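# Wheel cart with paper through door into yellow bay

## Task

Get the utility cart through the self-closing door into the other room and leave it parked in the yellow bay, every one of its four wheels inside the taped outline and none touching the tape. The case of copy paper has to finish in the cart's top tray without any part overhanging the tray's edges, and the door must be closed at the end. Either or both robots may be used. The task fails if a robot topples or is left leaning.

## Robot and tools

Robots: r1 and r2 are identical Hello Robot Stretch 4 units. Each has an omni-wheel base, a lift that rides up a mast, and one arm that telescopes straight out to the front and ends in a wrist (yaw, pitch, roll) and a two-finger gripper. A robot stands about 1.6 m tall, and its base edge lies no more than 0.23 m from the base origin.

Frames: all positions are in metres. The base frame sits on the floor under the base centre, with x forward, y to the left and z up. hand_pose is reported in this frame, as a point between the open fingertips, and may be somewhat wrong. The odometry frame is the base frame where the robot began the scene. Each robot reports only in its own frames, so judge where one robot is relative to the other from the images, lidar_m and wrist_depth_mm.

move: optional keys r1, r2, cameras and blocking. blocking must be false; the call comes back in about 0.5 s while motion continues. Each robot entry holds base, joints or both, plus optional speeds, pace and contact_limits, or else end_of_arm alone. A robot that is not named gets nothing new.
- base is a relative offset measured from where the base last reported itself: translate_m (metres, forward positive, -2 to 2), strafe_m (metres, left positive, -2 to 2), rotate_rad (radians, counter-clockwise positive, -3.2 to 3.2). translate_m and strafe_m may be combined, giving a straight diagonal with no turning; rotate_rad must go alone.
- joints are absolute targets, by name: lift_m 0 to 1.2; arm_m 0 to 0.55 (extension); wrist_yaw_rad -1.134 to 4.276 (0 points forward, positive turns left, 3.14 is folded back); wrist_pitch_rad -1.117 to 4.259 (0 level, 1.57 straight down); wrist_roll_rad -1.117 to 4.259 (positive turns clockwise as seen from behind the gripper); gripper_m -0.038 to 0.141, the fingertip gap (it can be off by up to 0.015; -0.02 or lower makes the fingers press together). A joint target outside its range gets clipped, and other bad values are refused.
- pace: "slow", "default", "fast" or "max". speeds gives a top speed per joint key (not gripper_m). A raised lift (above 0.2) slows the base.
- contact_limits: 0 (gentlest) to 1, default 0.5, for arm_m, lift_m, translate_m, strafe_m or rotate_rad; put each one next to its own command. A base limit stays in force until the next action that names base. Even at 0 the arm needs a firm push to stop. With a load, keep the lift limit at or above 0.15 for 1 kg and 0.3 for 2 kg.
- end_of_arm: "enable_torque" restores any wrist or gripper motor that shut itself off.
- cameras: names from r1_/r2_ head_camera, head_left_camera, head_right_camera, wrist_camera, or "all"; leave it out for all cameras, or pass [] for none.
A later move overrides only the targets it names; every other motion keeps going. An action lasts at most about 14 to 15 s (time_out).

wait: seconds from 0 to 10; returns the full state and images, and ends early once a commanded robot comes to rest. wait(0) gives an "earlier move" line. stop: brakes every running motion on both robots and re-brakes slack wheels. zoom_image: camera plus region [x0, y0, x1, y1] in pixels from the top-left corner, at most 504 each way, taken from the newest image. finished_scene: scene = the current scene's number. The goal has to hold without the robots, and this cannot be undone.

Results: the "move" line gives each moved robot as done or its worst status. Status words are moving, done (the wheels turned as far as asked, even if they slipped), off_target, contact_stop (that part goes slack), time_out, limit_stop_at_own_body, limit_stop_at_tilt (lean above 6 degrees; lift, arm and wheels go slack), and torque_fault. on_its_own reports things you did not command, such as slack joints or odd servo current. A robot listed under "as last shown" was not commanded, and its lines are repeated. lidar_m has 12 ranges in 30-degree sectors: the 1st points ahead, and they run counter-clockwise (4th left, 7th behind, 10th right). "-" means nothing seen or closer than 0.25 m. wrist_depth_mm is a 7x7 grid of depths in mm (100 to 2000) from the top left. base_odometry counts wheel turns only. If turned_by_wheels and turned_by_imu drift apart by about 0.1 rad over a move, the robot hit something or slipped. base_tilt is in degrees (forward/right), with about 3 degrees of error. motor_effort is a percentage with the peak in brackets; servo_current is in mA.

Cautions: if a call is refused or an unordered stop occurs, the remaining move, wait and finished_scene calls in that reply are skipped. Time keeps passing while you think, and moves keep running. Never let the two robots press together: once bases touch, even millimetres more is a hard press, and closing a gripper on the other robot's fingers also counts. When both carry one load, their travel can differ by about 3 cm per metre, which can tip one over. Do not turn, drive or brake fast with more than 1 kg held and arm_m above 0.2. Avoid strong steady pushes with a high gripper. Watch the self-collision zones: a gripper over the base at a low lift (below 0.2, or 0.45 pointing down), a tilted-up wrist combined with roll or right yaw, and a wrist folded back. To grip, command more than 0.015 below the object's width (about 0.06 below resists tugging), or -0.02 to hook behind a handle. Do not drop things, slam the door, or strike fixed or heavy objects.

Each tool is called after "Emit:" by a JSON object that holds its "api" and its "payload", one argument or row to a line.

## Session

Emit:
{"api": "move", "payload": {
  "blocking": false
}}

Scene clock: 0.00 s.
r1.base_odometry: x=+0.000 y=+0.000 heading=+0.000
r1.turned_by_wheels: +0.000
r1.turned_by_imu: +0.000
r1.base_tilt: forward=-1.6 right=+1.3
r1.lidar_m: 0.96 1.73 2.02 2.40 3.92 1.60 0.85 0.77 0.78 0.89 0.77 0.78
r1.base_status: not commanded
r1.joint_positions: lift_m=+0.124 arm_m=+0.000 wrist_yaw_rad=+3.194 wrist_pitch_rad=+0.002 wrist_roll_rad=+0.000 gripper_m=+0.056
r1.joint_status: not commanded
r1.measured_speeds: all 0
r1.motor_effort: lift_m=+19 arm_m=-4 wheel_0=-2 wheel_1=+1 wheel_2=+0
r1.servo_current: wrist_yaw_rad=59 wrist_pitch_rad=46 wrist_roll_rad=46 gripper_m=39
r1.hand_pose: x=-0.1216 y=+0.0722 z=+0.3019 quat_wxyz=(-0.026, -0.001, +0.000, +1.000) (m; r1's base frame)
r1.wrist_depth_mm: - 135 - - - - - / - 123 135 - - - - / - 121 191 - - - - / 110 136 194 - - - - / 137 - - - 1618 - - / 226 - 190 1098 188 1160 1118 / 224 163 750 798 768 768 759
r2.base_odometry: x=+0.000 y=+0.000 heading=+0.000
r2.turned_by_wheels: +0.000
r2.turned_by_imu: +0.000
r2.base_tilt: forward=-0.6 right=+0.1
r2.lidar_m: 1.29 1.32 1.58 2.33 2.36 2.78 1.41 1.41 2.77 2.39 2.42 1.48
r2.base_status: not commanded
r2.joint_positions: lift_m=+0.200 arm_m=+0.000 wrist_yaw_rad=+3.211 wrist_pitch_rad=+0.001 wrist_roll_rad=+0.000 gripper_m=+0.056
r2.joint_status: not commanded
r2.measured_speeds: all 0
r2.motor_effort: lift_m=+18 arm_m=-4 wheel_0=-1 wheel_1=+1 wheel_2=+1
r2.servo_current: wrist_yaw_rad=46 wrist_pitch_rad=39 wrist_roll_rad=52 gripper_m=52
r2.hand_pose: x=-0.1229 y=+0.0671 z=+0.3779 quat_wxyz=(-0.035, -0.001, +0.000, +0.999) (m; r2's base frame)
r2.wrist_depth_mm: - - 137 - - - - / - - 137 - - - - / - 109 138 - - - - / - 140 175 - - - - / 214 - - - - - - / 213 1281 196 1255 190 1336 1182 / 208 243 866 - - 854 878
pictures: r1_head_camera, r1_head_left_camera, r1_head_right_camera, r1_wrist_camera, r2_head_camera, r2_head_left_camera, r2_head_right_camera, r2_wrist_camera
Images, in order (width x height): r1_head_camera 420x560, r1_head_left_camera 420x672, r1_head_right_camera 420x672, r1_wrist_camera 616x392, r2_head_camera 420x560, r2_head_left_camera 420x672, r2_head_right_camera 420x672, r2_wrist_camera 616x392.

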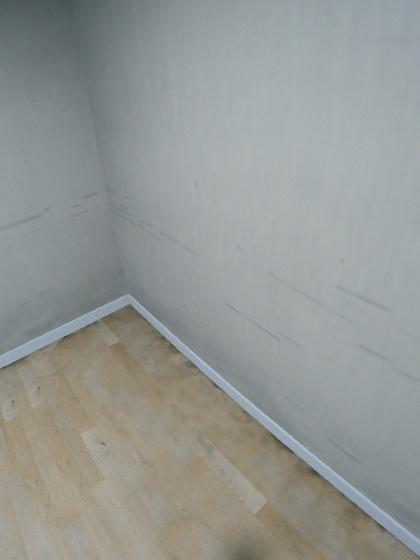

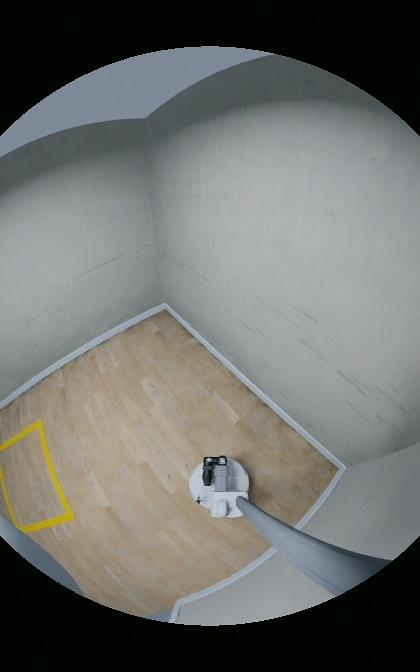

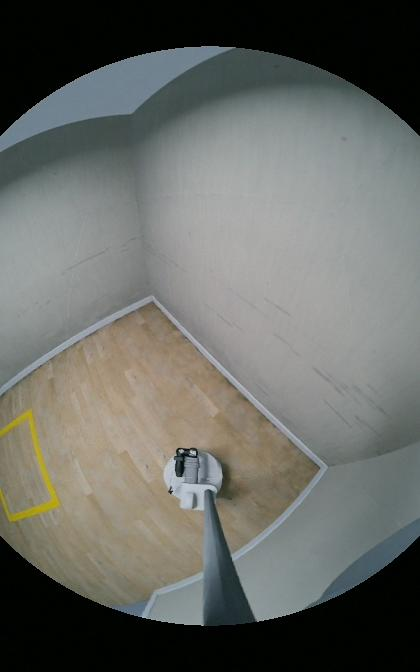

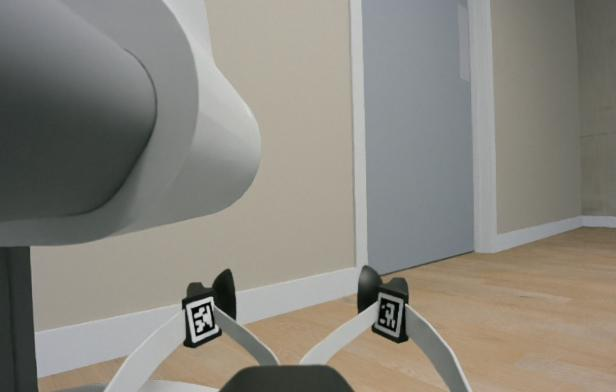

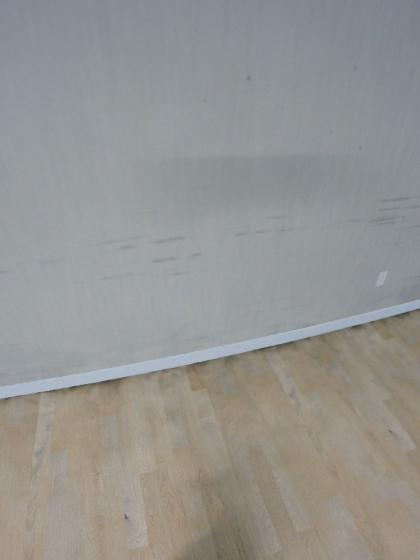

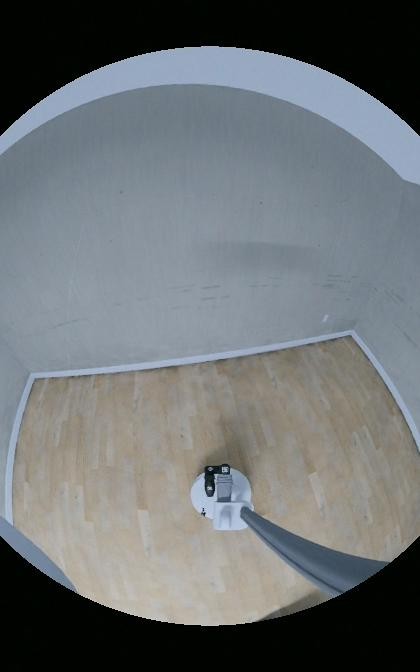

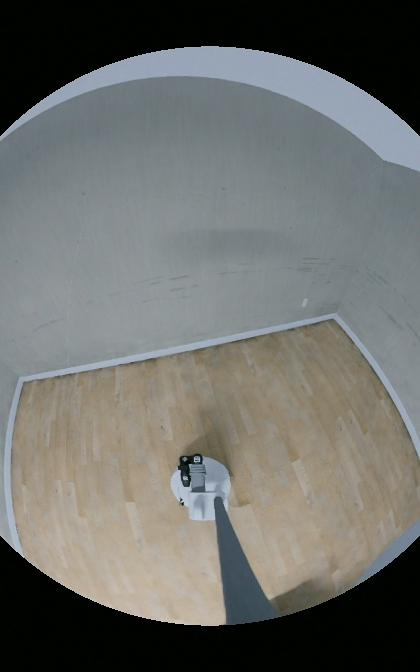

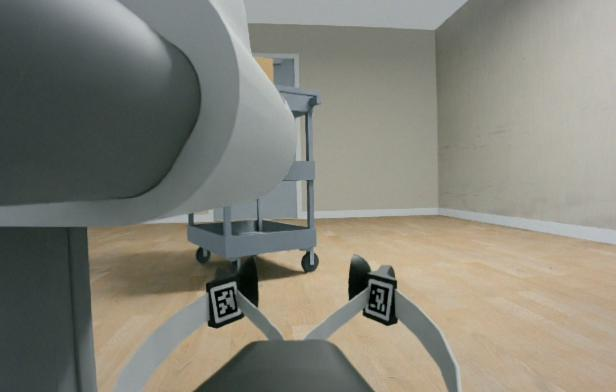

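Emit:
{"api": "move", "payload": {
  "blocking": false,
  "cameras": [],
  "r1": {"base":{"rotate_rad":2.7},"joints":{"lift_m":0.8},"pace":"fast"},
  "r2": {"base":{"rotate_rad":-3.05},"joints":{"lift_m":0.8},"pace":"fast"}
}}

Emit:
{"api": "wait", "payload": {
  "seconds": 3,
  "cameras": ["r1_head_camera","r1_head_left_camera","r2_head_camera","r2_head_left_camera"]
}}

Scene clock: 11.70 s.
move: r1 moving; r2 moving
r1.base_odometry: x=+0.000 y=+0.000 heading=+0.379
r1.turned_by_wheels: +0.379
r1.turned_by_imu: +0.380
r1.base_tilt: forward=-1.6 right=+1.2
r1.lidar_m: 1.37 2.01 2.24 3.50 2.08 0.96 0.75 0.75 0.84 0.80 0.77 0.86
r1.base_status: rotate_rad moving
r1.joint_positions: lift_m=+0.187 arm_m=+0.000 wrist_yaw_rad=+3.194 wrist_pitch_rad=+0.002 wrist_roll_rad=+0.000 gripper_m=+0.056
r1.joint_status: lift_m moving
r1.measured_speeds: translate_m=+0.001 strafe_m=-0.001 rotate_rad=+1.461 lift_m=+0.244 arm_m=+0.000 wrist_yaw_rad=+0.000 wrist_pitch_rad=+0.000 wrist_roll_rad=+0.000
r1.motor_effort: lift_m=+27(28) arm_m=-4(4) wheel_0=-10(11) wheel_1=-9(11) wheel_2=-8(8)
r1.servo_current: wrist_yaw_rad=65(65) wrist_pitch_rad=46(46) wrist_roll_rad=39(59) gripper_m=39(46)
r1.hand_pose: x=-0.1216 y=+0.0722 z=+0.3649 quat_wxyz=(-0.026, -0.001, +0.000, +1.000) (m; r1's base frame)
r1.wrist_depth_mm: - 135 - - - - - / - 123 135 - - 1205 - / - 121 192 - - 1205 - / 110 136 195 - - 1205 - / 137 - - - - 1205 - / 216 - 190 - 187 1160 1281 / 223 150 188 143 854 878 917
r2.base_odometry: x=+0.000 y=+0.000 heading=-0.379
r2.turned_by_wheels: -0.379
r2.turned_by_imu: -0.367
r2.base_tilt: forward=-0.7 right=+0.1
r2.lidar_m: 1.41 1.30 1.34 1.73 2.30 2.39 3.12 1.39 3.73 2.55 2.38 2.06
r2.base_status: rotate_rad moving
r2.joint_positions: lift_m=+0.263 arm_m=+0.000 wrist_yaw_rad=+3.211 wrist_pitch_rad=+0.001 wrist_roll_rad=+0.000 gripper_m=+0.056
r2.joint_status: lift_m moving
r2.measured_speeds: translate_m=-0.001 strafe_m=+0.001 rotate_rad=-1.461 lift_m=+0.244 arm_m=+0.000 wrist_yaw_rad=+0.000 wrist_pitch_rad=+0.000 wrist_roll_rad=+0.000
r2.motor_effort: lift_m=+21(24) arm_m=-4(4) wheel_0=+13(13) wheel_1=+10(12) wheel_2=+12(12)
r2.servo_current: wrist_yaw_rad=46(46) wrist_pitch_rad=39(46) wrist_roll_rad=39(59) gripper_m=46(52)
r2.hand_pose: x=-0.1229 y=+0.0671 z=+0.4410 quat_wxyz=(-0.035, -0.001, +0.000, +0.999) (m; r2's base frame)
r2.wrist_depth_mm: - - 137 - - - - / - - 137 - - - - / - 110 139 - - - - / - 140 176 - - - - / 215 - - - - - - / 212 1464 195 1464 190 1499 1336 / 207 243 1042 - - 1025 991
pictures: none
No camera images: "cameras" was empty.

Scene clock: 13.77 s.
earlier move: r1 moving; r2 done
r1.base_odometry: x=+0.000 y=+0.000 heading=+2.700
r1.turned_by_wheels: +2.321
r1.turned_by_imu: +2.334
r1.base_tilt: forward=-1.6 right=+1.3
r1.lidar_m: 1.28 0.82 0.72 0.75 0.85 0.76 0.79 1.00 2.02 2.05 2.55 3.92
r1.base_status: done
r1.joint_positions: lift_m=+0.800 arm_m=+0.000 wrist_yaw_rad=+3.194 wrist_pitch_rad=+0.002 wrist_roll_rad=+0.000 gripper_m=+0.056
r1.joint_status: lift_m moving
r1.measured_speeds: all 0
r1.motor_effort: lift_m=+25(28) arm_m=-4(4) wheel_0=-2(11) wheel_1=-1(11) wheel_2=+0(10)
r1.servo_current: wrist_yaw_rad=52(65) wrist_pitch_rad=39(46) wrist_roll_rad=39(65) gripper_m=46(52)
r1.hand_pose: x=-0.1216 y=+0.0722 z=+0.9772 quat_wxyz=(-0.026, -0.001, +0.000, +1.000) (m; r1's base frame)
r1.wrist_depth_mm: - 135 - - - - - / - 121 135 - - - - / - 121 188 - - - - / 111 135 200 - - - - / 137 - - - - - - / 216 - 191 - 188 - - / - 140 - 137 - - -
r2.base_odometry: x=+0.000 y=+0.000 heading=-3.049
r2.turned_by_wheels: -2.670
r2.turned_by_imu: -2.600
r2.base_tilt: forward=-0.7 right=+0.0
r2.lidar_m: 1.39 1.81 2.57 2.36 2.11 1.44 1.29 1.34 1.70 2.32 2.37 3.04
r2.base_status: done
r2.joint_positions: lift_m=+0.800 arm_m=+0.000 wrist_yaw_rad=+3.211 wrist_pitch_rad=+0.001 wrist_roll_rad=+0.000 gripper_m=+0.056
r2.joint_status: all done
r2.measured_speeds: all 0
r2.motor_effort: lift_m=+21(25) arm_m=-4(4) wheel_0=+4(14) wheel_1=+2(15) wheel_2=+3(12)
r2.servo_current: wrist_yaw_rad=46(52) wrist_pitch_rad=33(46) wrist_roll_rad=46(59) gripper_m=46(59)
r2.hand_pose: x=-0.1228 y=+0.0671 z=+0.9776 quat_wxyz=(-0.035, -0.001, +0.000, +0.999) (m; r2's base frame)
r2.wrist_depth_mm: - - 137 - - - - / - 107 137 - - - - / - 113 138 233 - - - / - 140 164 - - - - / 216 - - - - - - / 214 - 189 - 189 - - / 211 122 - - - - -
wait: 2.07 of 3 s (r2 has come to rest)
pictures: r1_head_camera, r1_head_left_camera, r2_head_camera, r2_head_left_camera
Images, in order (width x height): r1_head_camera 420x560, r1_head_left_camera 420x672, r2_head_camera 420x560, r2_head_left_camera 420x672.

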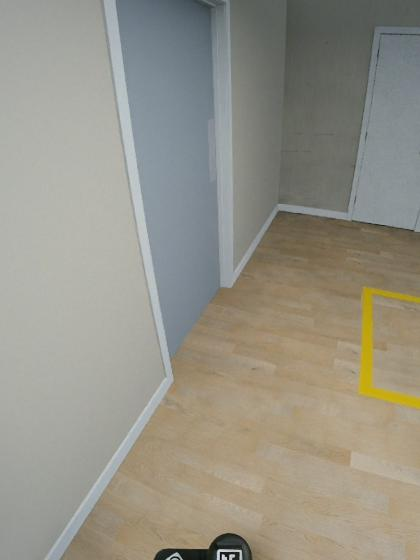

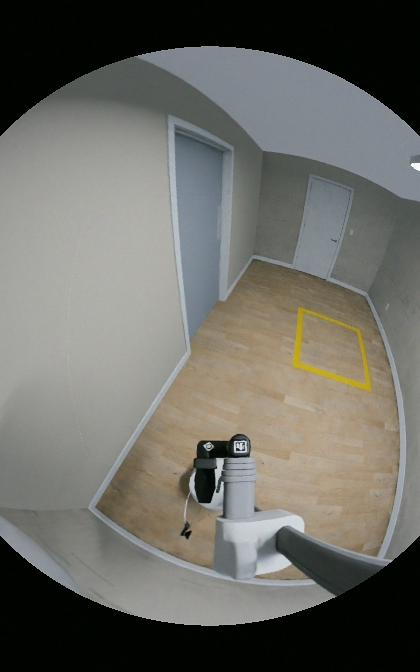

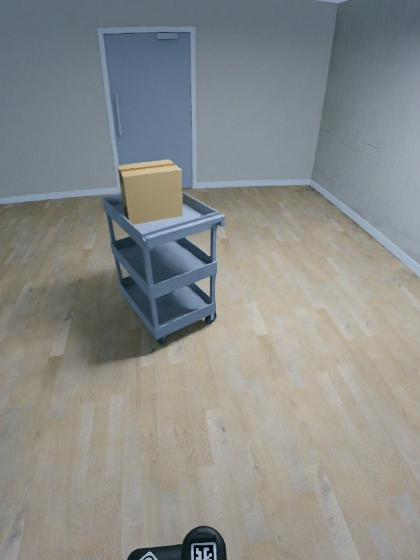

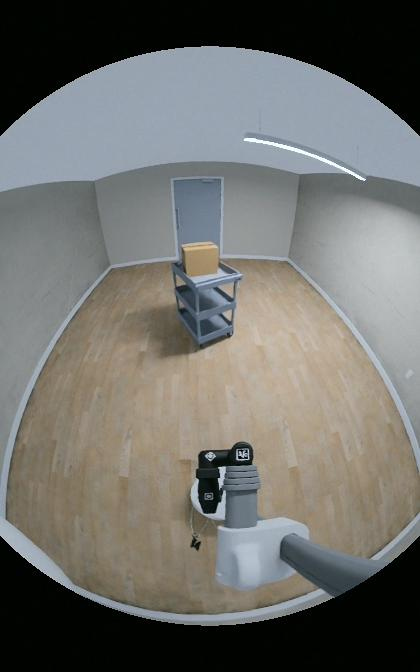

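Emit:
{"api": "move", "payload": {
  "blocking": false,
  "cameras": [],
  "r1": {"base":{"rotate_rad":1.21},"pace":"fast"},
  "r2": {"base":{"translate_m":1.3,"strafe_m":-0.97},"joints":{"wrist_yaw_rad":0,"gripper_m":0.14},"pace":"max"}
}}

Emit:
{"api": "wait", "payload": {
  "seconds": 2,
  "cameras": ["r1_head_camera","r1_head_right_camera"]
}}

Emit:
{"api": "wait", "payload": {
  "seconds": 4,
  "cameras": ["r2_head_camera"]
}}

Scene clock: 60.30 s.
earlier move: r1 done
move: r1 moving; r2 moving
r1.base_odometry: x=+0.000 y=+0.000 heading=+2.978
r1.turned_by_wheels: +0.278
r1.turned_by_imu: +0.279
r1.base_tilt: forward=-1.6 right=+1.3
r1.lidar_m: 0.99 0.76 0.74 0.83 0.79 0.75 0.84 1.32 2.04 2.24 3.39 2.20
r1.base_status: rotate_rad moving
r1.joint_positions: lift_m=+0.800 arm_m=+0.000 wrist_yaw_rad=+3.194 wrist_pitch_rad=+0.002 wrist_roll_rad=+0.000 gripper_m=+0.056
r1.joint_status: all done
r1.measured_speeds: translate_m=+0.000 strafe_m=+0.000 rotate_rad=+1.079 lift_m=+0.000 arm_m=+0.000 wrist_yaw_rad=+0.000 wrist_pitch_rad=+0.000 wrist_roll_rad=+0.000
r1.motor_effort: lift_m=+24(24) arm_m=-4(4) wheel_0=-7(10) wheel_1=-7(9) wheel_2=-7(8)
r1.servo_current: wrist_yaw_rad=52(59) wrist_pitch_rad=39(52) wrist_roll_rad=65(65) gripper_m=39(46)
r1.hand_pose: x=-0.1216 y=+0.0722 z=+0.9772 quat_wxyz=(-0.026, -0.001, +0.000, +1.000) (m; r1's base frame)
r1.wrist_depth_mm: - 135 - - - - - / - 123 135 - - - - / - 121 191 - - - - / 110 136 195 - - - - / 137 - - - - - - / 216 - 190 - 188 - - / - 140 - 137 - - -
r2.base_odometry: x=-0.041 y=+0.025 heading=-3.050
r2.turned_by_wheels: -0.001
r2.turned_by_imu: +0.000
r2.base_tilt: forward=-0.7 right=+0.0
r2.lidar_m: 1.35 1.68 2.63 2.41 2.20 1.47 1.34 1.38 1.71 2.30 2.32 2.99
r2.base_status: translate_m moving; strafe_m moving
r2.joint_positions: lift_m=+0.800 arm_m=+0.000 wrist_yaw_rad=+2.561 wrist_pitch_rad=+0.001 wrist_roll_rad=+0.000 gripper_m=+0.075
r2.joint_status: wrist_yaw_rad moving; gripper_m moving
r2.measured_speeds: translate_m=+0.148 strafe_m=-0.110 rotate_rad=+0.004 lift_m=+0.000 arm_m=+0.000 wrist_yaw_rad=-1.733 wrist_pitch_rad=+0.000 wrist_roll_rad=+0.000
r2.motor_effort: lift_m=+21(21) arm_m=-4(4) wheel_0=+14(15) wheel_1=-6(7) wheel_2=-13(14)
r2.servo_current: wrist_yaw_rad=124(137) wrist_pitch_rad=39(46) wrist_roll_rad=46(59) gripper_m=98(98)
r2.hand_pose: x=-0.0221 y=+0.2314 z=+0.9776 quat_wxyz=(+0.286, -0.001, +0.000, +0.958) (m; r2's base frame)
r2.wrist_depth_mm: - - - - - - - / - - - - - - - / - - - - - - - / - - - - - - - / - - - - - - - / - - 189 - 189 - - / - - - - - - 1983
pictures: none
No camera images: "cameras" was empty.

Scene clock: 61.57 s.
earlier move: r1 done; r2 moving
r1.base_odometry: x=+0.000 y=+0.000 heading=-2.374
r1.turned_by_wheels: +0.931
r1.turned_by_imu: +0.936
r1.base_tilt: forward=-1.6 right=+1.3
r1.lidar_m: 0.74 0.80 0.80 0.76 0.80 1.14 2.02 2.12 2.94 2.96 1.09 0.79
r1.base_status: done
r1.joint_positions: lift_m=+0.800 arm_m=+0.000 wrist_yaw_rad=+3.194 wrist_pitch_rad=+0.002 wrist_roll_rad=+0.000 gripper_m=+0.056
r1.joint_status: all done
r1.measured_speeds: all 0
r1.motor_effort: lift_m=+23(24) arm_m=-4(4) wheel_0=-4(10) wheel_1=-2(9) wheel_2=-1(8)
r1.servo_current: wrist_yaw_rad=39(78) wrist_pitch_rad=39(52) wrist_roll_rad=59(65) gripper_m=46(52)
r1.hand_pose: x=-0.1216 y=+0.0722 z=+0.9772 quat_wxyz=(-0.026, -0.001, +0.000, +1.000) (m; r1's base frame)
r1.wrist_depth_mm: - 135 - - - - - / - 123 146 - - - - / - 121 191 - - - - / 110 136 206 - - - - / 216 - - - - - - / - - 193 - 187 - - / - - - 153 - - -
r2.base_odometry: x=-0.437 y=+0.267 heading=-3.050
r2.turned_by_wheels: +0.000
r2.turned_by_imu: +0.001
r2.base_tilt: forward=-0.7 right=+0.1
r2.lidar_m: 1.15 1.08 3.01 2.72 2.73 1.84 1.69 1.71 2.13 1.99 2.03 2.53
r2.base_status: translate_m moving; strafe_m moving
r2.joint_positions: lift_m=+0.800 arm_m=+0.000 wrist_yaw_rad=+0.365 wrist_pitch_rad=+0.001 wrist_roll_rad=+0.000 gripper_m=+0.140
r2.joint_status: wrist_yaw_rad moving; gripper_m moving
r2.measured_speeds: translate_m=+0.335 strafe_m=-0.252 rotate_rad=+0.002 lift_m=+0.000 arm_m=+0.000 wrist_yaw_rad=-1.736 wrist_pitch_rad=+0.000 wrist_roll_rad=+0.000
r2.motor_effort: lift_m=+21(21) arm_m=-4(4) wheel_0=+5(17) wheel_1=-6(8) wheel_2=-10(15)
r2.servo_current: wrist_yaw_rad=85(137) wrist_pitch_rad=39(46) wrist_roll_rad=33(59) gripper_m=46(130)
r2.hand_pose: x=+0.4715 y=+0.0213 z=+0.9777 quat_wxyz=(+0.983, +0.000, +0.001, +0.181) (m; r2's base frame)
r2.wrist_depth_mm: - - - - - - - / - - - - - - - / - - - - - - - / - - - 1205 - - - / - - - 1182 - - - / - - 196 166 991 - - / - - - - - - -
wait: 1.27 of 2 s (r1 has come to rest)
pictures: r1_head_camera, r1_head_right_camera
Images, in order (width x height): r1_head_camera 420x560, r1_head_right_camera 420x672.

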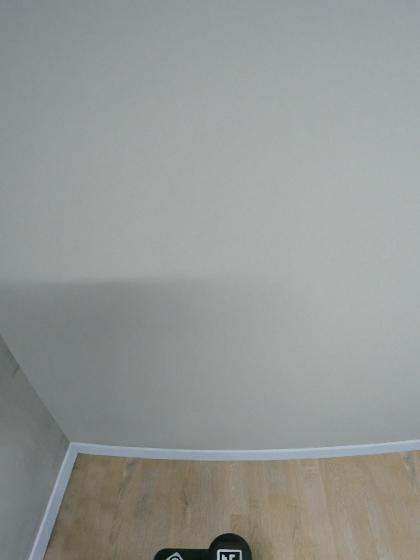

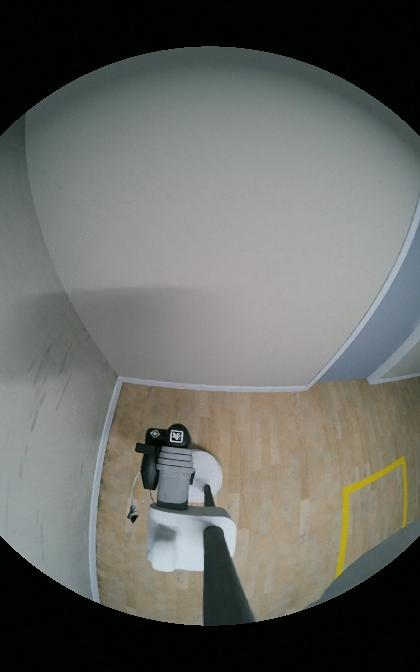

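Scene clock: 65.07 s.
earlier move: r2 done
r1.base_odometry: x=+0.000 y=+0.000 heading=-2.374
r1.turned_by_wheels: +0.000
r1.turned_by_imu: +0.000
r1.base_tilt: forward=-1.6 right=+1.3
r1.lidar_m: 0.74 0.80 0.80 0.76 0.80 1.13 2.00 2.13 2.92 2.97 1.07 0.78
r1.base_status: done
r1.joint_positions: lift_m=+0.800 arm_m=+0.000 wrist_yaw_rad=+3.194 wrist_pitch_rad=+0.002 wrist_roll_rad=+0.000 gripper_m=+0.056
r1.joint_status: all done
r1.measured_speeds: all 0
r1.motor_effort: lift_m=+23(24) arm_m=-4(4) wheel_0=-3(10) wheel_1=-2(9) wheel_2=-1(8)
r1.servo_current: wrist_yaw_rad=46(78) wrist_pitch_rad=52(52) wrist_roll_rad=52(65) gripper_m=46(52)
r1.hand_pose: x=-0.1216 y=+0.0722 z=+0.9772 quat_wxyz=(-0.026, -0.001, +0.000, +1.000) (m; r1's base frame)
r1.wrist_depth_mm: - 135 - - - - - / - 123 146 - - - - / - 121 190 - - - - / 110 136 206 - - - - / 216 - - - - - - / - - 194 - 187 - - / - - - 153 - - -
r2.base_odometry: x=-1.383 y=+0.847 heading=-3.050
r2.turned_by_wheels: +0.000
r2.turned_by_imu: +0.002
r2.base_tilt: forward=-0.7 right=+0.1
r2.lidar_m: 3.32 3.35 0.85 0.97 3.55 2.71 2.49 2.00 1.34 1.23 1.26 1.59
r2.base_status: done
r2.joint_positions: lift_m=+0.800 arm_m=+0.000 wrist_yaw_rad=+0.003 wrist_pitch_rad=+0.001 wrist_roll_rad=+0.000 gripper_m=+0.140
r2.joint_status: all done
r2.measured_speeds: all 0
r2.motor_effort: lift_m=+21(21) arm_m=-4(4) wheel_0=-1(17) wheel_1=-4(8) wheel_2=-3(15)
r2.servo_current: wrist_yaw_rad=46(137) wrist_pitch_rad=46(52) wrist_roll_rad=46(59) gripper_m=52(130)
r2.hand_pose: x=+0.4596 y=-0.0866 z=+0.9777 quat_wxyz=(+1.000, +0.000, +0.001, +0.001) (m; r2's base frame)
r2.wrist_depth_mm: - - - - - - - / - - - - - - - / - - - - - - - / - - - - - - - / - - - - - - - / - - - - - 186 - / - - - - - - -
wait: 3.50 of 4 s (r2 has come to rest)
pictures: r2_head_camera
Images, in order (width x height): r2_head_camera 420x560.

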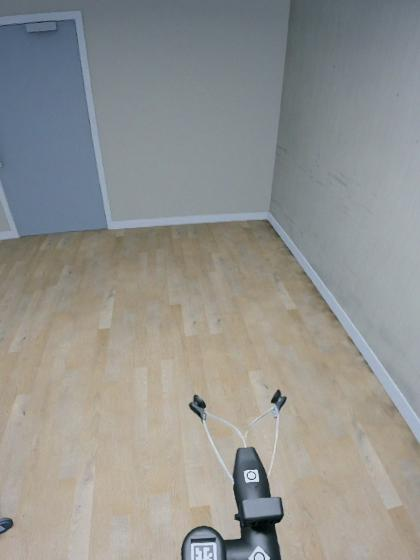

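Emit:
{"api": "move", "payload": {
  "blocking": false,
  "cameras": [],
  "r1": {"base":{"strafe_m":-1.85},"pace":"max"},
  "r2": {"base":{"translate_m":2.0,"strafe_m":0.1},"pace":"max"}
}}

Emit:
{"api": "wait", "payload": {
  "seconds": 6,
  "cameras": ["r1_head_camera"]
}}

Emit:
{"api": "wait", "payload": {
  "seconds": 3,
  "cameras": []
}}

Emit:
{"api": "move", "payload": {
  "blocking": false,
  "cameras": [],
  "r2": {"base":{"rotate_rad":1.67},"pace":"fast"}
}}

Emit:
{"api": "wait", "payload": {
  "seconds": 3,
  "cameras": ["r1_head_camera","r1_head_right_camera","r2_head_camera","r2_head_right_camera"]
}}

Scene clock: 79.03 s.
move: r1 moving; r2 moving
r1.base_odometry: x=-0.035 y=+0.037 heading=-2.374
r1.turned_by_wheels: +0.000
r1.turned_by_imu: -0.001
r1.base_tilt: forward=-1.6 right=+1.2
r1.lidar_m: 0.75 0.79 0.86 0.79 0.86 1.22 2.03 2.14 2.92 2.94 1.07 0.78
r1.base_status: strafe_m moving
r1.joint_positions: lift_m=+0.800 arm_m=+0.000 wrist_yaw_rad=+3.194 wrist_pitch_rad=+0.002 wrist_roll_rad=+0.000 gripper_m=+0.056
r1.joint_status: not commanded
r1.measured_speeds: translate_m=+0.001 strafe_m=-0.197 rotate_rad=-0.006 lift_m=+0.000 arm_m=+0.000 wrist_yaw_rad=+0.000 wrist_pitch_rad=+0.000 wrist_roll_rad=+0.000
r1.motor_effort: lift_m=+24(24) arm_m=-4(4) wheel_0=+12(12) wheel_1=-9(12) wheel_2=+0(1)
r1.servo_current: wrist_yaw_rad=39(65) wrist_pitch_rad=33(46) wrist_roll_rad=39(72) gripper_m=39(46)
r1.hand_pose: x=-0.1216 y=+0.0722 z=+0.9772 quat_wxyz=(-0.026, -0.001, +0.000, +1.000) (m; r1's base frame)
r1.wrist_depth_mm: - 135 - - - - - / - 123 147 - - - - / - 121 192 - - - - / 111 136 207 - - - - / 216 - - - - - - / - - 193 - 187 - - / - - - 153 - - -
r2.base_odometry: x=-1.427 y=+0.840 heading=-3.050
r2.turned_by_wheels: +0.000
r2.turned_by_imu: +0.001
r2.base_tilt: forward=-0.7 right=+0.0
r2.lidar_m: 3.27 3.33 0.86 0.91 3.56 2.74 2.52 2.01 1.33 1.23 1.24 1.61
r2.base_status: translate_m moving; strafe_m moving
r2.joint_positions: lift_m=+0.800 arm_m=+0.000 wrist_yaw_rad=+0.003 wrist_pitch_rad=+0.001 wrist_roll_rad=+0.000 gripper_m=+0.140
r2.joint_status: not commanded
r2.measured_speeds: translate_m=+0.169 strafe_m=+0.008 rotate_rad=+0.000 lift_m=+0.000 arm_m=+0.000 wrist_yaw_rad=+0.000 wrist_pitch_rad=+0.000 wrist_roll_rad=+0.000
r2.motor_effort: lift_m=+21(21) arm_m=-4(4) wheel_0=+8(10) wheel_1=+8(9) wheel_2=-14(15)
r2.servo_current: wrist_yaw_rad=46(52) wrist_pitch_rad=39(46) wrist_roll_rad=39(59) gripper_m=46(52)
r2.hand_pose: x=+0.4596 y=-0.0866 z=+0.9777 quat_wxyz=(+1.000, +0.000, +0.001, +0.001) (m; r2's base frame)
r2.wrist_depth_mm: - - - - - - - / - - - - - - - / - - - - - - - / - - - - - - - / - - - - - - - / - - - - - 186 - / - - - - - - -
pictures: none
No camera images: "cameras" was empty.

Scene clock: 84.27 s.
earlier move: r1 done; r2 moving
r1.base_odometry: x=-1.285 y=+1.331 heading=-2.374
r1.turned_by_wheels: +0.000
r1.turned_by_imu: -0.012
r1.base_tilt: forward=-1.6 right=+1.3
r1.lidar_m: 0.83 0.85 1.08 2.60 2.71 2.12 2.01 2.14 2.19 2.09 1.08 0.77
r1.base_status: done
r1.joint_positions: lift_m=+0.800 arm_m=+0.000 wrist_yaw_rad=+3.194 wrist_pitch_rad=+0.002 wrist_roll_rad=+0.000 gripper_m=+0.056
r1.joint_status: not commanded
r1.measured_speeds: all 0
r1.motor_effort: lift_m=+24(24) arm_m=-4(4) wheel_0=+1(13) wheel_1=+2(12) wheel_2=+0(2)
r1.servo_current: wrist_yaw_rad=59(65) wrist_pitch_rad=46(52) wrist_roll_rad=39(72) gripper_m=46(46)
r1.hand_pose: x=-0.1216 y=+0.0722 z=+0.9772 quat_wxyz=(-0.026, -0.001, +0.000, +1.000) (m; r1's base frame)
r1.wrist_depth_mm: - 133 132 - - - - / - 111 133 - - - - / - 113 140 - - - - / - 134 189 - - - - / 206 - - - - - - / 214 - 193 - 187 - - / 213 - - 153 - - -
r2.base_odometry: x=-3.357 y=+0.565 heading=-3.050
r2.turned_by_wheels: +0.000
r2.turned_by_imu: +0.003
r2.base_tilt: forward=-0.6 right=+0.0
r2.lidar_m: 1.31 1.34 1.75 3.62 1.65 1.51 - 1.82 1.23 1.11 1.13 1.46
r2.base_status: translate_m moving; strafe_m moving
r2.joint_positions: lift_m=+0.800 arm_m=+0.000 wrist_yaw_rad=+0.003 wrist_pitch_rad=+0.001 wrist_roll_rad=+0.000 gripper_m=+0.140
r2.joint_status: not commanded
r2.measured_speeds: translate_m=+0.086 strafe_m=+0.005 rotate_rad=+0.001 lift_m=+0.000 arm_m=+0.000 wrist_yaw_rad=+0.000 wrist_pitch_rad=+0.000 wrist_roll_rad=+0.000
r2.motor_effort: lift_m=+20(21) arm_m=-4(4) wheel_0=+4(11) wheel_1=+1(11) wheel_2=-2(16)
r2.servo_current: wrist_yaw_rad=46(59) wrist_pitch_rad=33(46) wrist_roll_rad=46(59) gripper_m=59(59)
r2.hand_pose: x=+0.4596 y=-0.0867 z=+0.9777 quat_wxyz=(+1.000, +0.000, +0.001, +0.001) (m; r2's base frame)
r2.wrist_depth_mm: - - - - - - - / - - - - - - - / - - - - - - - / - - - - - - - / - - - - - - - / - 187 176 157 187 184 - / - - - - - - -
wait: 5.23 of 6 s (r1 has come to rest)
pictures: r1_head_camera
Images, in order (width x height): r1_head_camera 420x560.

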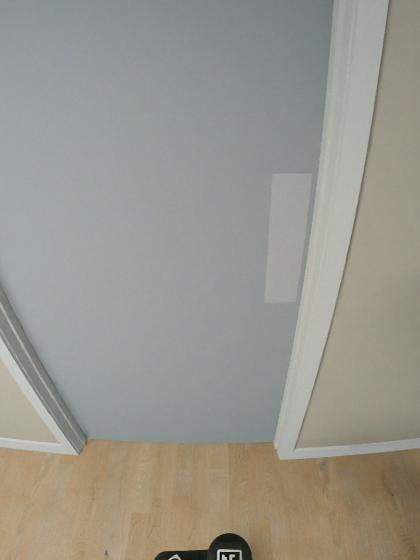

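Scene clock: 84.80 s.
earlier move: r2 done
r1.base_odometry: x=-1.285 y=+1.331 heading=-2.374
r1.turned_by_wheels: +0.000
r1.turned_by_imu: +0.000
r1.base_tilt: forward=-1.6 right=+1.3
r1.lidar_m: 0.83 0.85 1.10 2.60 2.71 2.09 2.01 2.12 2.19 2.08 1.08 0.79
r1.base_status: done
r1.joint_positions: lift_m=+0.800 arm_m=+0.000 wrist_yaw_rad=+3.194 wrist_pitch_rad=+0.002 wrist_roll_rad=+0.000 gripper_m=+0.056
r1.joint_status: not commanded
r1.measured_speeds: all 0
r1.motor_effort: lift_m=+24(24) arm_m=-4(4) wheel_0=+1(13) wheel_1=+2(12) wheel_2=+0(2)
r1.servo_current: wrist_yaw_rad=65(72) wrist_pitch_rad=52(52) wrist_roll_rad=39(72) gripper_m=33(52)
r1.hand_pose: x=-0.1216 y=+0.0722 z=+0.9772 quat_wxyz=(-0.026, -0.001, +0.000, +1.000) (m; r1's base frame)
r1.wrist_depth_mm: - 133 133 - - - - / - 111 133 - - - - / - 113 141 - - - - / - 135 189 - - - - / 206 - - - - - - / 213 - 194 - 187 - - / 212 - - 153 - - -
r2.base_odometry: x=-3.366 y=+0.563 heading=-3.050
r2.turned_by_wheels: +0.000
r2.turned_by_imu: +0.000
r2.base_tilt: forward=-0.7 right=+0.1
r2.lidar_m: 1.30 1.35 1.71 3.63 1.74 1.51 - 1.79 1.21 1.12 1.14 1.43
r2.base_status: done
r2.joint_positions: lift_m=+0.800 arm_m=+0.000 wrist_yaw_rad=+0.003 wrist_pitch_rad=+0.001 wrist_roll_rad=+0.000 gripper_m=+0.140
r2.joint_status: not commanded
r2.measured_speeds: all 0
r2.motor_effort: lift_m=+20(21) arm_m=-4(4) wheel_0=+1(11) wheel_1=+2(11) wheel_2=-2(16)
r2.servo_current: wrist_yaw_rad=46(59) wrist_pitch_rad=46(52) wrist_roll_rad=46(59) gripper_m=52(59)
r2.hand_pose: x=+0.4596 y=-0.0867 z=+0.9777 quat_wxyz=(+1.000, +0.000, +0.001, +0.001) (m; r2's base frame)
r2.wrist_depth_mm: - - - - - - - / - - - - - - - / - - - - - - - / - - - - - - - / - - - - - - - / - 187 176 157 187 182 - / - - - - - - -
wait: 0.53 of 3 s (r2 has come to rest)
pictures: none
No camera images: "cameras" was empty.

Scene clock: 85.30 s.
move: r2 moving
r1: as last shown
r1.lidar_m: 0.82 0.85 1.08 2.60 2.70 2.12 2.02 2.11 2.20 2.10 1.10 0.78
r1.motor_effort: lift_m=+23(24) arm_m=-4(4) wheel_0=+1(2) wheel_1=+2(2) wheel_2=+0(0)
r1.servo_current: wrist_yaw_rad=46(59) wrist_pitch_rad=46(46) wrist_roll_rad=52(59) gripper_m=33(46)
r1.wrist_depth_mm: - 133 133 - - - - / - 111 133 - - - - / - 112 140 - - - - / - 134 188 - - - - / 206 - - - - - - / 214 - 193 - 187 - - / 213 - - 154 - - -
r2.base_odometry: x=-3.366 y=+0.563 heading=-2.772
r2.turned_by_wheels: +0.277
r2.turned_by_imu: +0.270
r2.base_tilt: forward=-0.7 right=+0.0
r2.lidar_m: 1.29 1.47 2.31 3.64 1.53 1.70 2.77 1.38 1.14 1.10 1.25 1.33
r2.base_status: rotate_rad moving
r2.joint_positions: lift_m=+0.800 arm_m=+0.000 wrist_yaw_rad=+0.002 wrist_pitch_rad=+0.001 wrist_roll_rad=+0.000 gripper_m=+0.140
r2.joint_status: not commanded
r2.measured_speeds: translate_m=+0.000 strafe_m=+0.001 rotate_rad=+1.076 lift_m=+0.000 arm_m=+0.000 wrist_yaw_rad=+0.000 wrist_pitch_rad=+0.000 wrist_roll_rad=+0.000
r2.motor_effort: lift_m=+20(20) arm_m=-4(4) wheel_0=-6(10) wheel_1=-9(10) wheel_2=-12(12)
r2.servo_current: wrist_yaw_rad=52(52) wrist_pitch_rad=52(52) wrist_roll_rad=33(59) gripper_m=46(59)
r2.hand_pose: x=+0.4595 y=-0.0867 z=+0.9777 quat_wxyz=(+1.000, +0.000, +0.001, +0.001) (m; r2's base frame)
r2.wrist_depth_mm: - - - - - - - / - - - - - - - / - - - - - - - / - - - - - - - / - - - - - - - / - 185 176 157 187 182 - / - - - - - - -
pictures: none
No camera images: "cameras" was empty.

Scene clock: 86.83 s.
earlier move: r2 done
r1.base_odometry: x=-1.285 y=+1.331 heading=-2.374
r1.turned_by_wheels: +0.000
r1.turned_by_imu: +0.000
r1.base_tilt: forward=-1.6 right=+1.3
r1.lidar_m: 0.83 0.87 1.07 2.60 2.72 2.11 2.01 2.14 2.20 2.09 1.11 0.81
r1.base_status: not commanded
r1.joint_positions: lift_m=+0.800 arm_m=+0.000 wrist_yaw_rad=+3.194 wrist_pitch_rad=+0.002 wrist_roll_rad=+0.000 gripper_m=+0.056
r1.joint_status: not commanded
r1.measured_speeds: all 0
r1.motor_effort: lift_m=+23(24) arm_m=-4(4) wheel_0=+1(2) wheel_1=+2(2) wheel_2=+0(1)
r1.servo_current: wrist_yaw_rad=33(72) wrist_pitch_rad=39(52) wrist_roll_rad=46(65) gripper_m=39(46)
r1.hand_pose: x=-0.1216 y=+0.0722 z=+0.9772 quat_wxyz=(-0.026, -0.001, +0.000, +1.000) (m; r1's base frame)
r1.wrist_depth_mm: - 133 133 - - - - / - 111 133 - - - - / - 113 140 - - - - / - 135 189 - - - - / 206 - - - - - - / 214 - 193 - 187 - - / 213 - - 153 - - -
r2.base_odometry: x=-3.366 y=+0.563 heading=-1.381
r2.turned_by_wheels: +1.392
r2.turned_by_imu: +1.355
r2.base_tilt: forward=-0.7 right=+0.0
r2.lidar_m: 3.61 1.53 1.54 4.49 1.65 1.18 1.12 1.17 1.39 1.32 1.39 1.85
r2.base_status: done
r2.joint_positions: lift_m=+0.800 arm_m=+0.000 wrist_yaw_rad=+0.002 wrist_pitch_rad=+0.001 wrist_roll_rad=+0.000 gripper_m=+0.140
r2.joint_status: not commanded
r2.measured_speeds: all 0
r2.motor_effort: lift_m=+20(20) arm_m=-4(4) wheel_0=-4(10) wheel_1=-1(10) wheel_2=-6(14)
r2.servo_current: wrist_yaw_rad=52(59) wrist_pitch_rad=46(52) wrist_roll_rad=46(59) gripper_m=46(59)
r2.hand_pose: x=+0.4595 y=-0.0867 z=+0.9777 quat_wxyz=(+1.000, +0.000, +0.001, +0.001) (m; r2's base frame)
r2.wrist_depth_mm: - - - - - - - / - - - - - - - / - - - - - - - / - - - - - - - / - - - - - - - / - - - - - - - / - - - - - - -
wait: 1.53 of 3 s (r2 has come to rest)
pictures: r1_head_camera, r1_head_right_camera, r2_head_camera, r2_head_right_camera
Images, in order (width x height): r1_head_camera 420x560, r1_head_right_camera 420x672, r2_head_camera 420x560, r2_head_right_camera 420x672.

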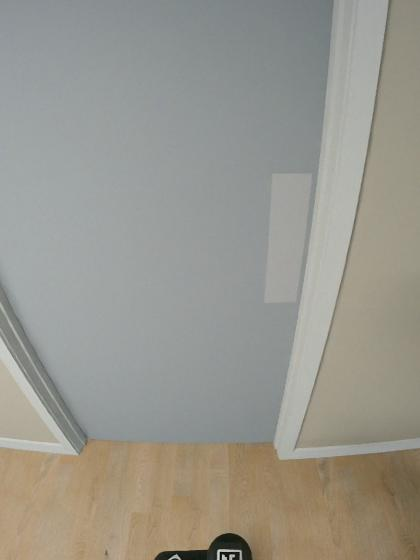

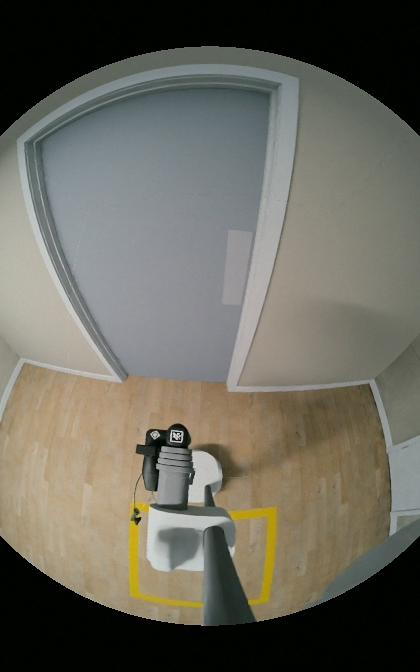

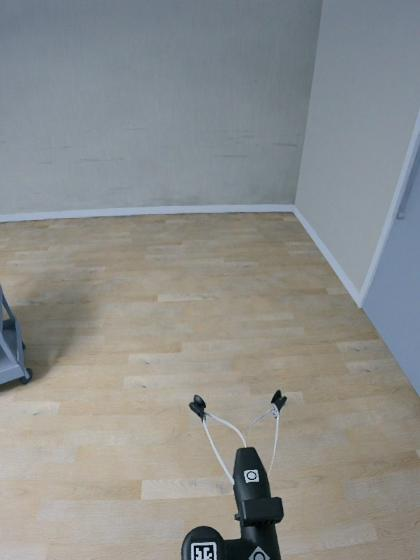

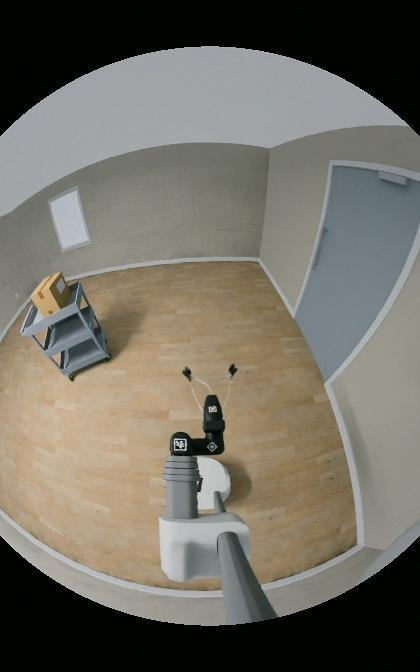

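Emit:
{"api": "move", "payload": {
  "blocking": false,
  "cameras": [],
  "r1": {"base":{"strafe_m":0.08,"translate_m":0.3}},
  "r2": {"base":{"strafe_m":-0.35},"joints":{"lift_m":0.77},"pace":"fast"}
}}

Emit:
{"api": "wait", "payload": {
  "seconds": 2.5,
  "cameras": []
}}

Emit:
{"api": "move", "payload": {
  "blocking": false,
  "cameras": [],
  "r1": {"base":{"translate_m":1.15},"contact_limits":{"translate_m":0.6},"pace":"default"}
}}

Emit:
{"api": "wait", "payload": {
  "seconds": 7,
  "cameras": ["r1_head_camera","r2_head_camera","r2_wrist_camera","r2_head_right_camera"]
}}

Scene clock: 104.90 s.
move: r1 moving; r2 moving
r1.base_odometry: x=-1.302 y=+1.303 heading=-2.374
r1.turned_by_wheels: +0.000
r1.turned_by_imu: +0.000
r1.base_tilt: forward=-1.6 right=+1.3
r1.lidar_m: 0.78 0.86 1.03 2.61 2.69 2.17 2.04 2.16 2.20 2.10 1.04 0.76
r1.base_status: translate_m moving; strafe_m moving
r1.joint_positions: lift_m=+0.800 arm_m=+0.000 wrist_yaw_rad=+3.194 wrist_pitch_rad=+0.002 wrist_roll_rad=+0.000 gripper_m=+0.056
r1.joint_status: not commanded
r1.measured_speeds: translate_m=+0.122 strafe_m=+0.033 rotate_rad=+0.002 lift_m=+0.000 arm_m=+0.000 wrist_yaw_rad=+0.000 wrist_pitch_rad=+0.000 wrist_roll_rad=+0.000
r1.motor_effort: lift_m=+24(24) arm_m=-4(4) wheel_0=+5(8) wheel_1=+7(8) wheel_2=-8(9)
r1.servo_current: wrist_yaw_rad=46(65) wrist_pitch_rad=33(46) wrist_roll_rad=46(65) gripper_m=39(39)
r1.hand_pose: x=-0.1216 y=+0.0722 z=+0.9772 quat_wxyz=(-0.026, -0.001, +0.000, +1.000) (m; r1's base frame)
r1.wrist_depth_mm: - 133 132 - - - - / - 112 133 - - - - / - 115 136 - - - - / - 134 187 - - - - / 206 - - - - - - / 213 - 195 - 187 - - / 217 - - 154 - - -
r2.base_odometry: x=-3.416 y=+0.554 heading=-1.381
r2.turned_by_wheels: +0.000
r2.turned_by_imu: +0.000
r2.base_tilt: forward=-0.6 right=+0.0
r2.lidar_m: 3.63 1.58 1.56 4.52 1.65 1.13 1.12 1.14 1.35 1.27 1.33 1.80
r2.base_status: strafe_m moving
r2.joint_positions: lift_m=+0.770 arm_m=+0.000 wrist_yaw_rad=+0.002 wrist_pitch_rad=+0.001 wrist_roll_rad=+0.000 gripper_m=+0.140
r2.joint_status: lift_m moving
r2.measured_speeds: translate_m=+0.001 strafe_m=-0.198 rotate_rad=-0.003 lift_m=-0.005 arm_m=+0.000 wrist_yaw_rad=+0.000 wrist_pitch_rad=+0.000 wrist_roll_rad=+0.000
r2.motor_effort: lift_m=+15(18) arm_m=-4(5) wheel_0=+10(12) wheel_1=-13(13) wheel_2=+0(4)
r2.servo_current: wrist_yaw_rad=46(52) wrist_pitch_rad=46(46) wrist_roll_rad=46(52) gripper_m=52(52)
r2.hand_pose: x=+0.4595 y=-0.0867 z=+0.9482 quat_wxyz=(+1.000, +0.000, +0.001, +0.001) (m; r2's base frame)
r2.wrist_depth_mm: - - - - - - - / - - - - - - - / - - - - - - - / - - - - - - - / - - - - - - - / - - - - - - - / - - - - - 1983 -
pictures: none
No camera images: "cameras" was empty.

Scene clock: 106.57 s.
earlier move: r1 moving; r2 done
r1.base_odometry: x=-1.445 y=+1.065 heading=-2.373
r1.turned_by_wheels: +0.000
r1.turned_by_imu: +0.001
r1.base_tilt: forward=-1.6 right=+1.3
r1.lidar_m: 0.50 0.55 0.76 1.83 2.62 2.41 2.31 2.45 2.28 1.85 0.69 0.56
r1.base_status: translate_m moving; strafe_m moving
r1.joint_positions: lift_m=+0.800 arm_m=+0.000 wrist_yaw_rad=+3.194 wrist_pitch_rad=+0.002 wrist_roll_rad=+0.000 gripper_m=+0.056
r1.joint_status: not commanded
r1.measured_speeds: translate_m=+0.010 strafe_m=+0.002 rotate_rad=+0.000 lift_m=+0.000 arm_m=+0.000 wrist_yaw_rad=+0.000 wrist_pitch_rad=+0.000 wrist_roll_rad=+0.000
r1.motor_effort: lift_m=+24(24) arm_m=-4(4) wheel_0=+4(8) wheel_1=+1(9) wheel_2=-1(10)
r1.servo_current: wrist_yaw_rad=33(65) wrist_pitch_rad=46(52) wrist_roll_rad=46(72) gripper_m=39(52)
r1.hand_pose: x=-0.1216 y=+0.0722 z=+0.9772 quat_wxyz=(-0.026, -0.001, +0.000, +1.000) (m; r1's base frame)
r1.wrist_depth_mm: - 135 - - - - - / - 123 146 - - - - / - 121 191 - - - - / 111 135 207 - - - - / 216 - - - - - - / - - 195 - 187 - - / - - - 153 - - -
r2.base_odometry: x=-3.710 y=+0.497 heading=-1.381
r2.turned_by_wheels: +0.000
r2.turned_by_imu: +0.000
r2.base_tilt: forward=-0.7 right=+0.1
r2.lidar_m: 3.56 3.78 1.77 4.74 1.64 1.18 1.11 1.13 1.05 0.96 1.01 1.36
r2.base_status: done
r2.joint_positions: lift_m=+0.770 arm_m=+0.000 wrist_yaw_rad=+0.002 wrist_pitch_rad=+0.001 wrist_roll_rad=+0.000 gripper_m=+0.140
r2.joint_status: all done
r2.measured_speeds: all 0
r2.motor_effort: lift_m=+14(18) arm_m=-4(5) wheel_0=-2(16) wheel_1=+1(15) wheel_2=+0(4)
r2.servo_current: wrist_yaw_rad=33(59) wrist_pitch_rad=39(52) wrist_roll_rad=46(59) gripper_m=46(59)
r2.hand_pose: x=+0.4595 y=-0.0867 z=+0.9482 quat_wxyz=(+1.000, +0.000, +0.001, +0.001) (m; r2's base frame)
r2.wrist_depth_mm: - - - - - - - / - - - - - - - / - - - - - - - / - - - - - - - / - - - - - - - / - - - - - 185 - / - - - - - 1983 -
wait: 1.67 of 2.5 s (r2 has come to rest)
pictures: none
No camera images: "cameras" was empty.

Scene clock: 107.07 s.
earlier move: r1 done
move: r1 moving
r1.base_odometry: x=-1.470 y=+1.041 heading=-2.373
r1.turned_by_wheels: +0.000
r1.turned_by_imu: +0.000
r1.base_tilt: forward=-1.6 right=+1.3
r1.lidar_m: 0.50 0.51 0.70 1.68 2.63 2.46 2.33 2.48 2.27 1.76 0.64 0.52
r1.base_status: translate_m moving
r1.joint_positions: lift_m=+0.800 arm_m=+0.000 wrist_yaw_rad=+3.194 wrist_pitch_rad=+0.002 wrist_roll_rad=+0.000 gripper_m=+0.056
r1.joint_status: not commanded
r1.measured_speeds: translate_m=+0.128 strafe_m=-0.001 rotate_rad=+0.003 lift_m=+0.000 arm_m=+0.000 wrist_yaw_rad=+0.000 wrist_pitch_rad=+0.000 wrist_roll_rad=+0.000
r1.motor_effort: lift_m=+24(24) arm_m=-4(4) wheel_0=+6(7) wheel_1=+6(7) wheel_2=-8(10)
r1.servo_current: wrist_yaw_rad=52(59) wrist_pitch_rad=39(52) wrist_roll_rad=46(52) gripper_m=46(46)
r1.contact_limits: translate_m 0.6
r1.hand_pose: x=-0.1216 y=+0.0722 z=+0.9772 quat_wxyz=(-0.026, -0.001, +0.000, +1.000) (m; r1's base frame)
r1.wrist_depth_mm: - 134 - - - - - / - 122 134 - - - - / - 125 159 - - - - / 108 135 212 - - - - / 213 - - - - - - / - - 194 - 187 - - / 221 - - 153 - - -
r2: as last shown
r2.base_tilt: forward=-0.7 right=+0.0
r2.lidar_m: 3.58 3.79 1.76 4.75 1.64 1.18 1.11 1.16 0.99 0.96 1.01 1.39
r2.motor_effort: lift_m=+14(14) arm_m=-4(4) wheel_0=-1(2) wheel_1=+1(1) wheel_2=+0(0)
r2.servo_current: wrist_yaw_rad=33(52) wrist_pitch_rad=39(46) wrist_roll_rad=33(52) gripper_m=52(52)
r2.wrist_depth_mm: - - - - - - - / - - - - - - - / - - - - - - - / - - - - - - - / - - - - - - - / - - - - - 186 - / - - - - - 1863 -
pictures: none
No camera images: "cameras" was empty.

Scene clock: 111.87 s.
earlier move: r1 done
r1.base_odometry: x=-2.271 y=+0.266 heading=-2.373
r1.turned_by_wheels: +0.000
r1.turned_by_imu: +0.345
r1.base_tilt: forward=-1.6 right=+1.3
r1.lidar_m: 0.25 0.25 0.25 0.25 0.41 3.37 3.39 0.66 1.01 2.41 2.91 0.45
r1.base_status: done
r1.joint_positions: lift_m=+0.800 arm_m=+0.000 wrist_yaw_rad=+3.196 wrist_pitch_rad=+0.002 wrist_roll_rad=+0.000 gripper_m=+0.056
r1.joint_status: not commanded
r1.measured_speeds: all 0
r1.motor_effort: lift_m=+19(24) arm_m=+4(7) wheel_0=+6(27) wheel_1=+9(24) wheel_2=-6(26)
r1.servo_current: wrist_yaw_rad=65(78) wrist_pitch_rad=46(52) wrist_roll_rad=65(72) gripper_m=39(52)
r1.contact_limits: translate_m 0.6
r1.hand_pose: x=-0.1219 y=+0.0715 z=+0.9776 quat_wxyz=(-0.027, -0.001, +0.000, +1.000) (m; r1's base frame)
r1.wrist_depth_mm: - 134 140 - - - - / - 117 134 - - - - / - 121 152 - - - - / 110 135 193 - - - - / 137 768 - - - - - / 217 768 193 - 188 - - / 216 723 - 154 - - -
r2.base_odometry: x=-3.710 y=+0.497 heading=-1.381
r2.turned_by_wheels: +0.000
r2.turned_by_imu: +0.001
r2.base_tilt: forward=-0.7 right=+0.1
r2.lidar_m: 1.09 3.76 1.79 4.74 1.64 1.20 1.11 1.15 1.01 0.97 1.03 1.09
r2.base_status: not commanded
r2.joint_positions: lift_m=+0.770 arm_m=+0.000 wrist_yaw_rad=+0.002 wrist_pitch_rad=+0.001 wrist_roll_rad=+0.000 gripper_m=+0.140
r2.joint_status: not commanded
r2.measured_speeds: all 0
r2.motor_effort: lift_m=+14(14) arm_m=-4(4) wheel_0=-2(2) wheel_1=+1(1) wheel_2=+0(1)
r2.servo_current: wrist_yaw_rad=46(65) wrist_pitch_rad=39(46) wrist_roll_rad=52(65) gripper_m=52(59)
r2.hand_pose: x=+0.4595 y=-0.0867 z=+0.9482 quat_wxyz=(+1.000, +0.000, +0.001, +0.001) (m; r2's base frame)
r2.wrist_depth_mm: - - - - - - - / - - - - - - - / - - - - - - - / - - - - - - - / - - - - - - - / - - - 946 188 182 - / - - - - - - -
wait: 4.80 of 7 s (r1 has come to rest)
pictures: r1_head_camera, r2_head_camera, r2_head_right_camera, r2_wrist_camera
Images, in order (width x height): r1_head_camera 420x560, r2_head_camera 420x560, r2_head_right_camera 420x672, r2_wrist_camera 616x392.

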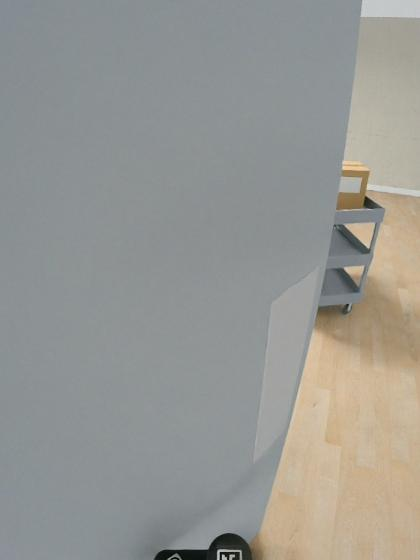

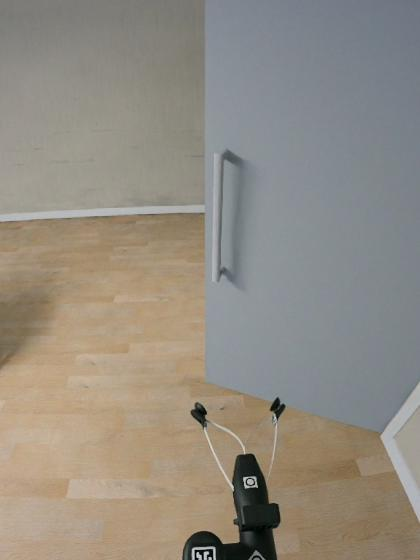

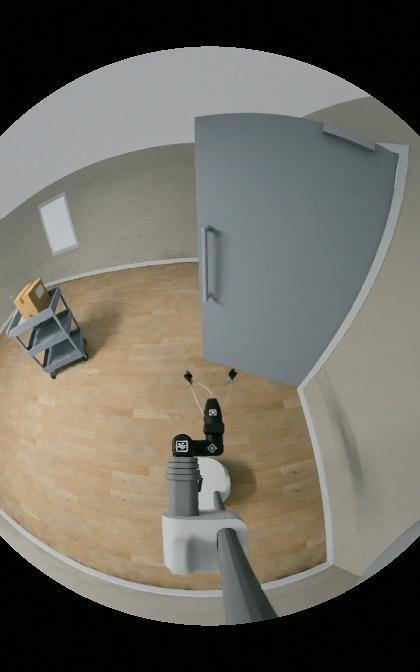

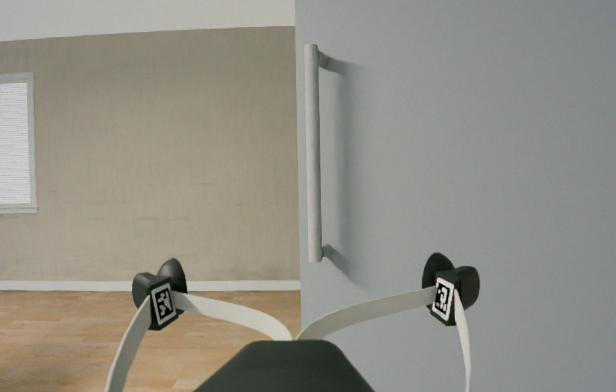

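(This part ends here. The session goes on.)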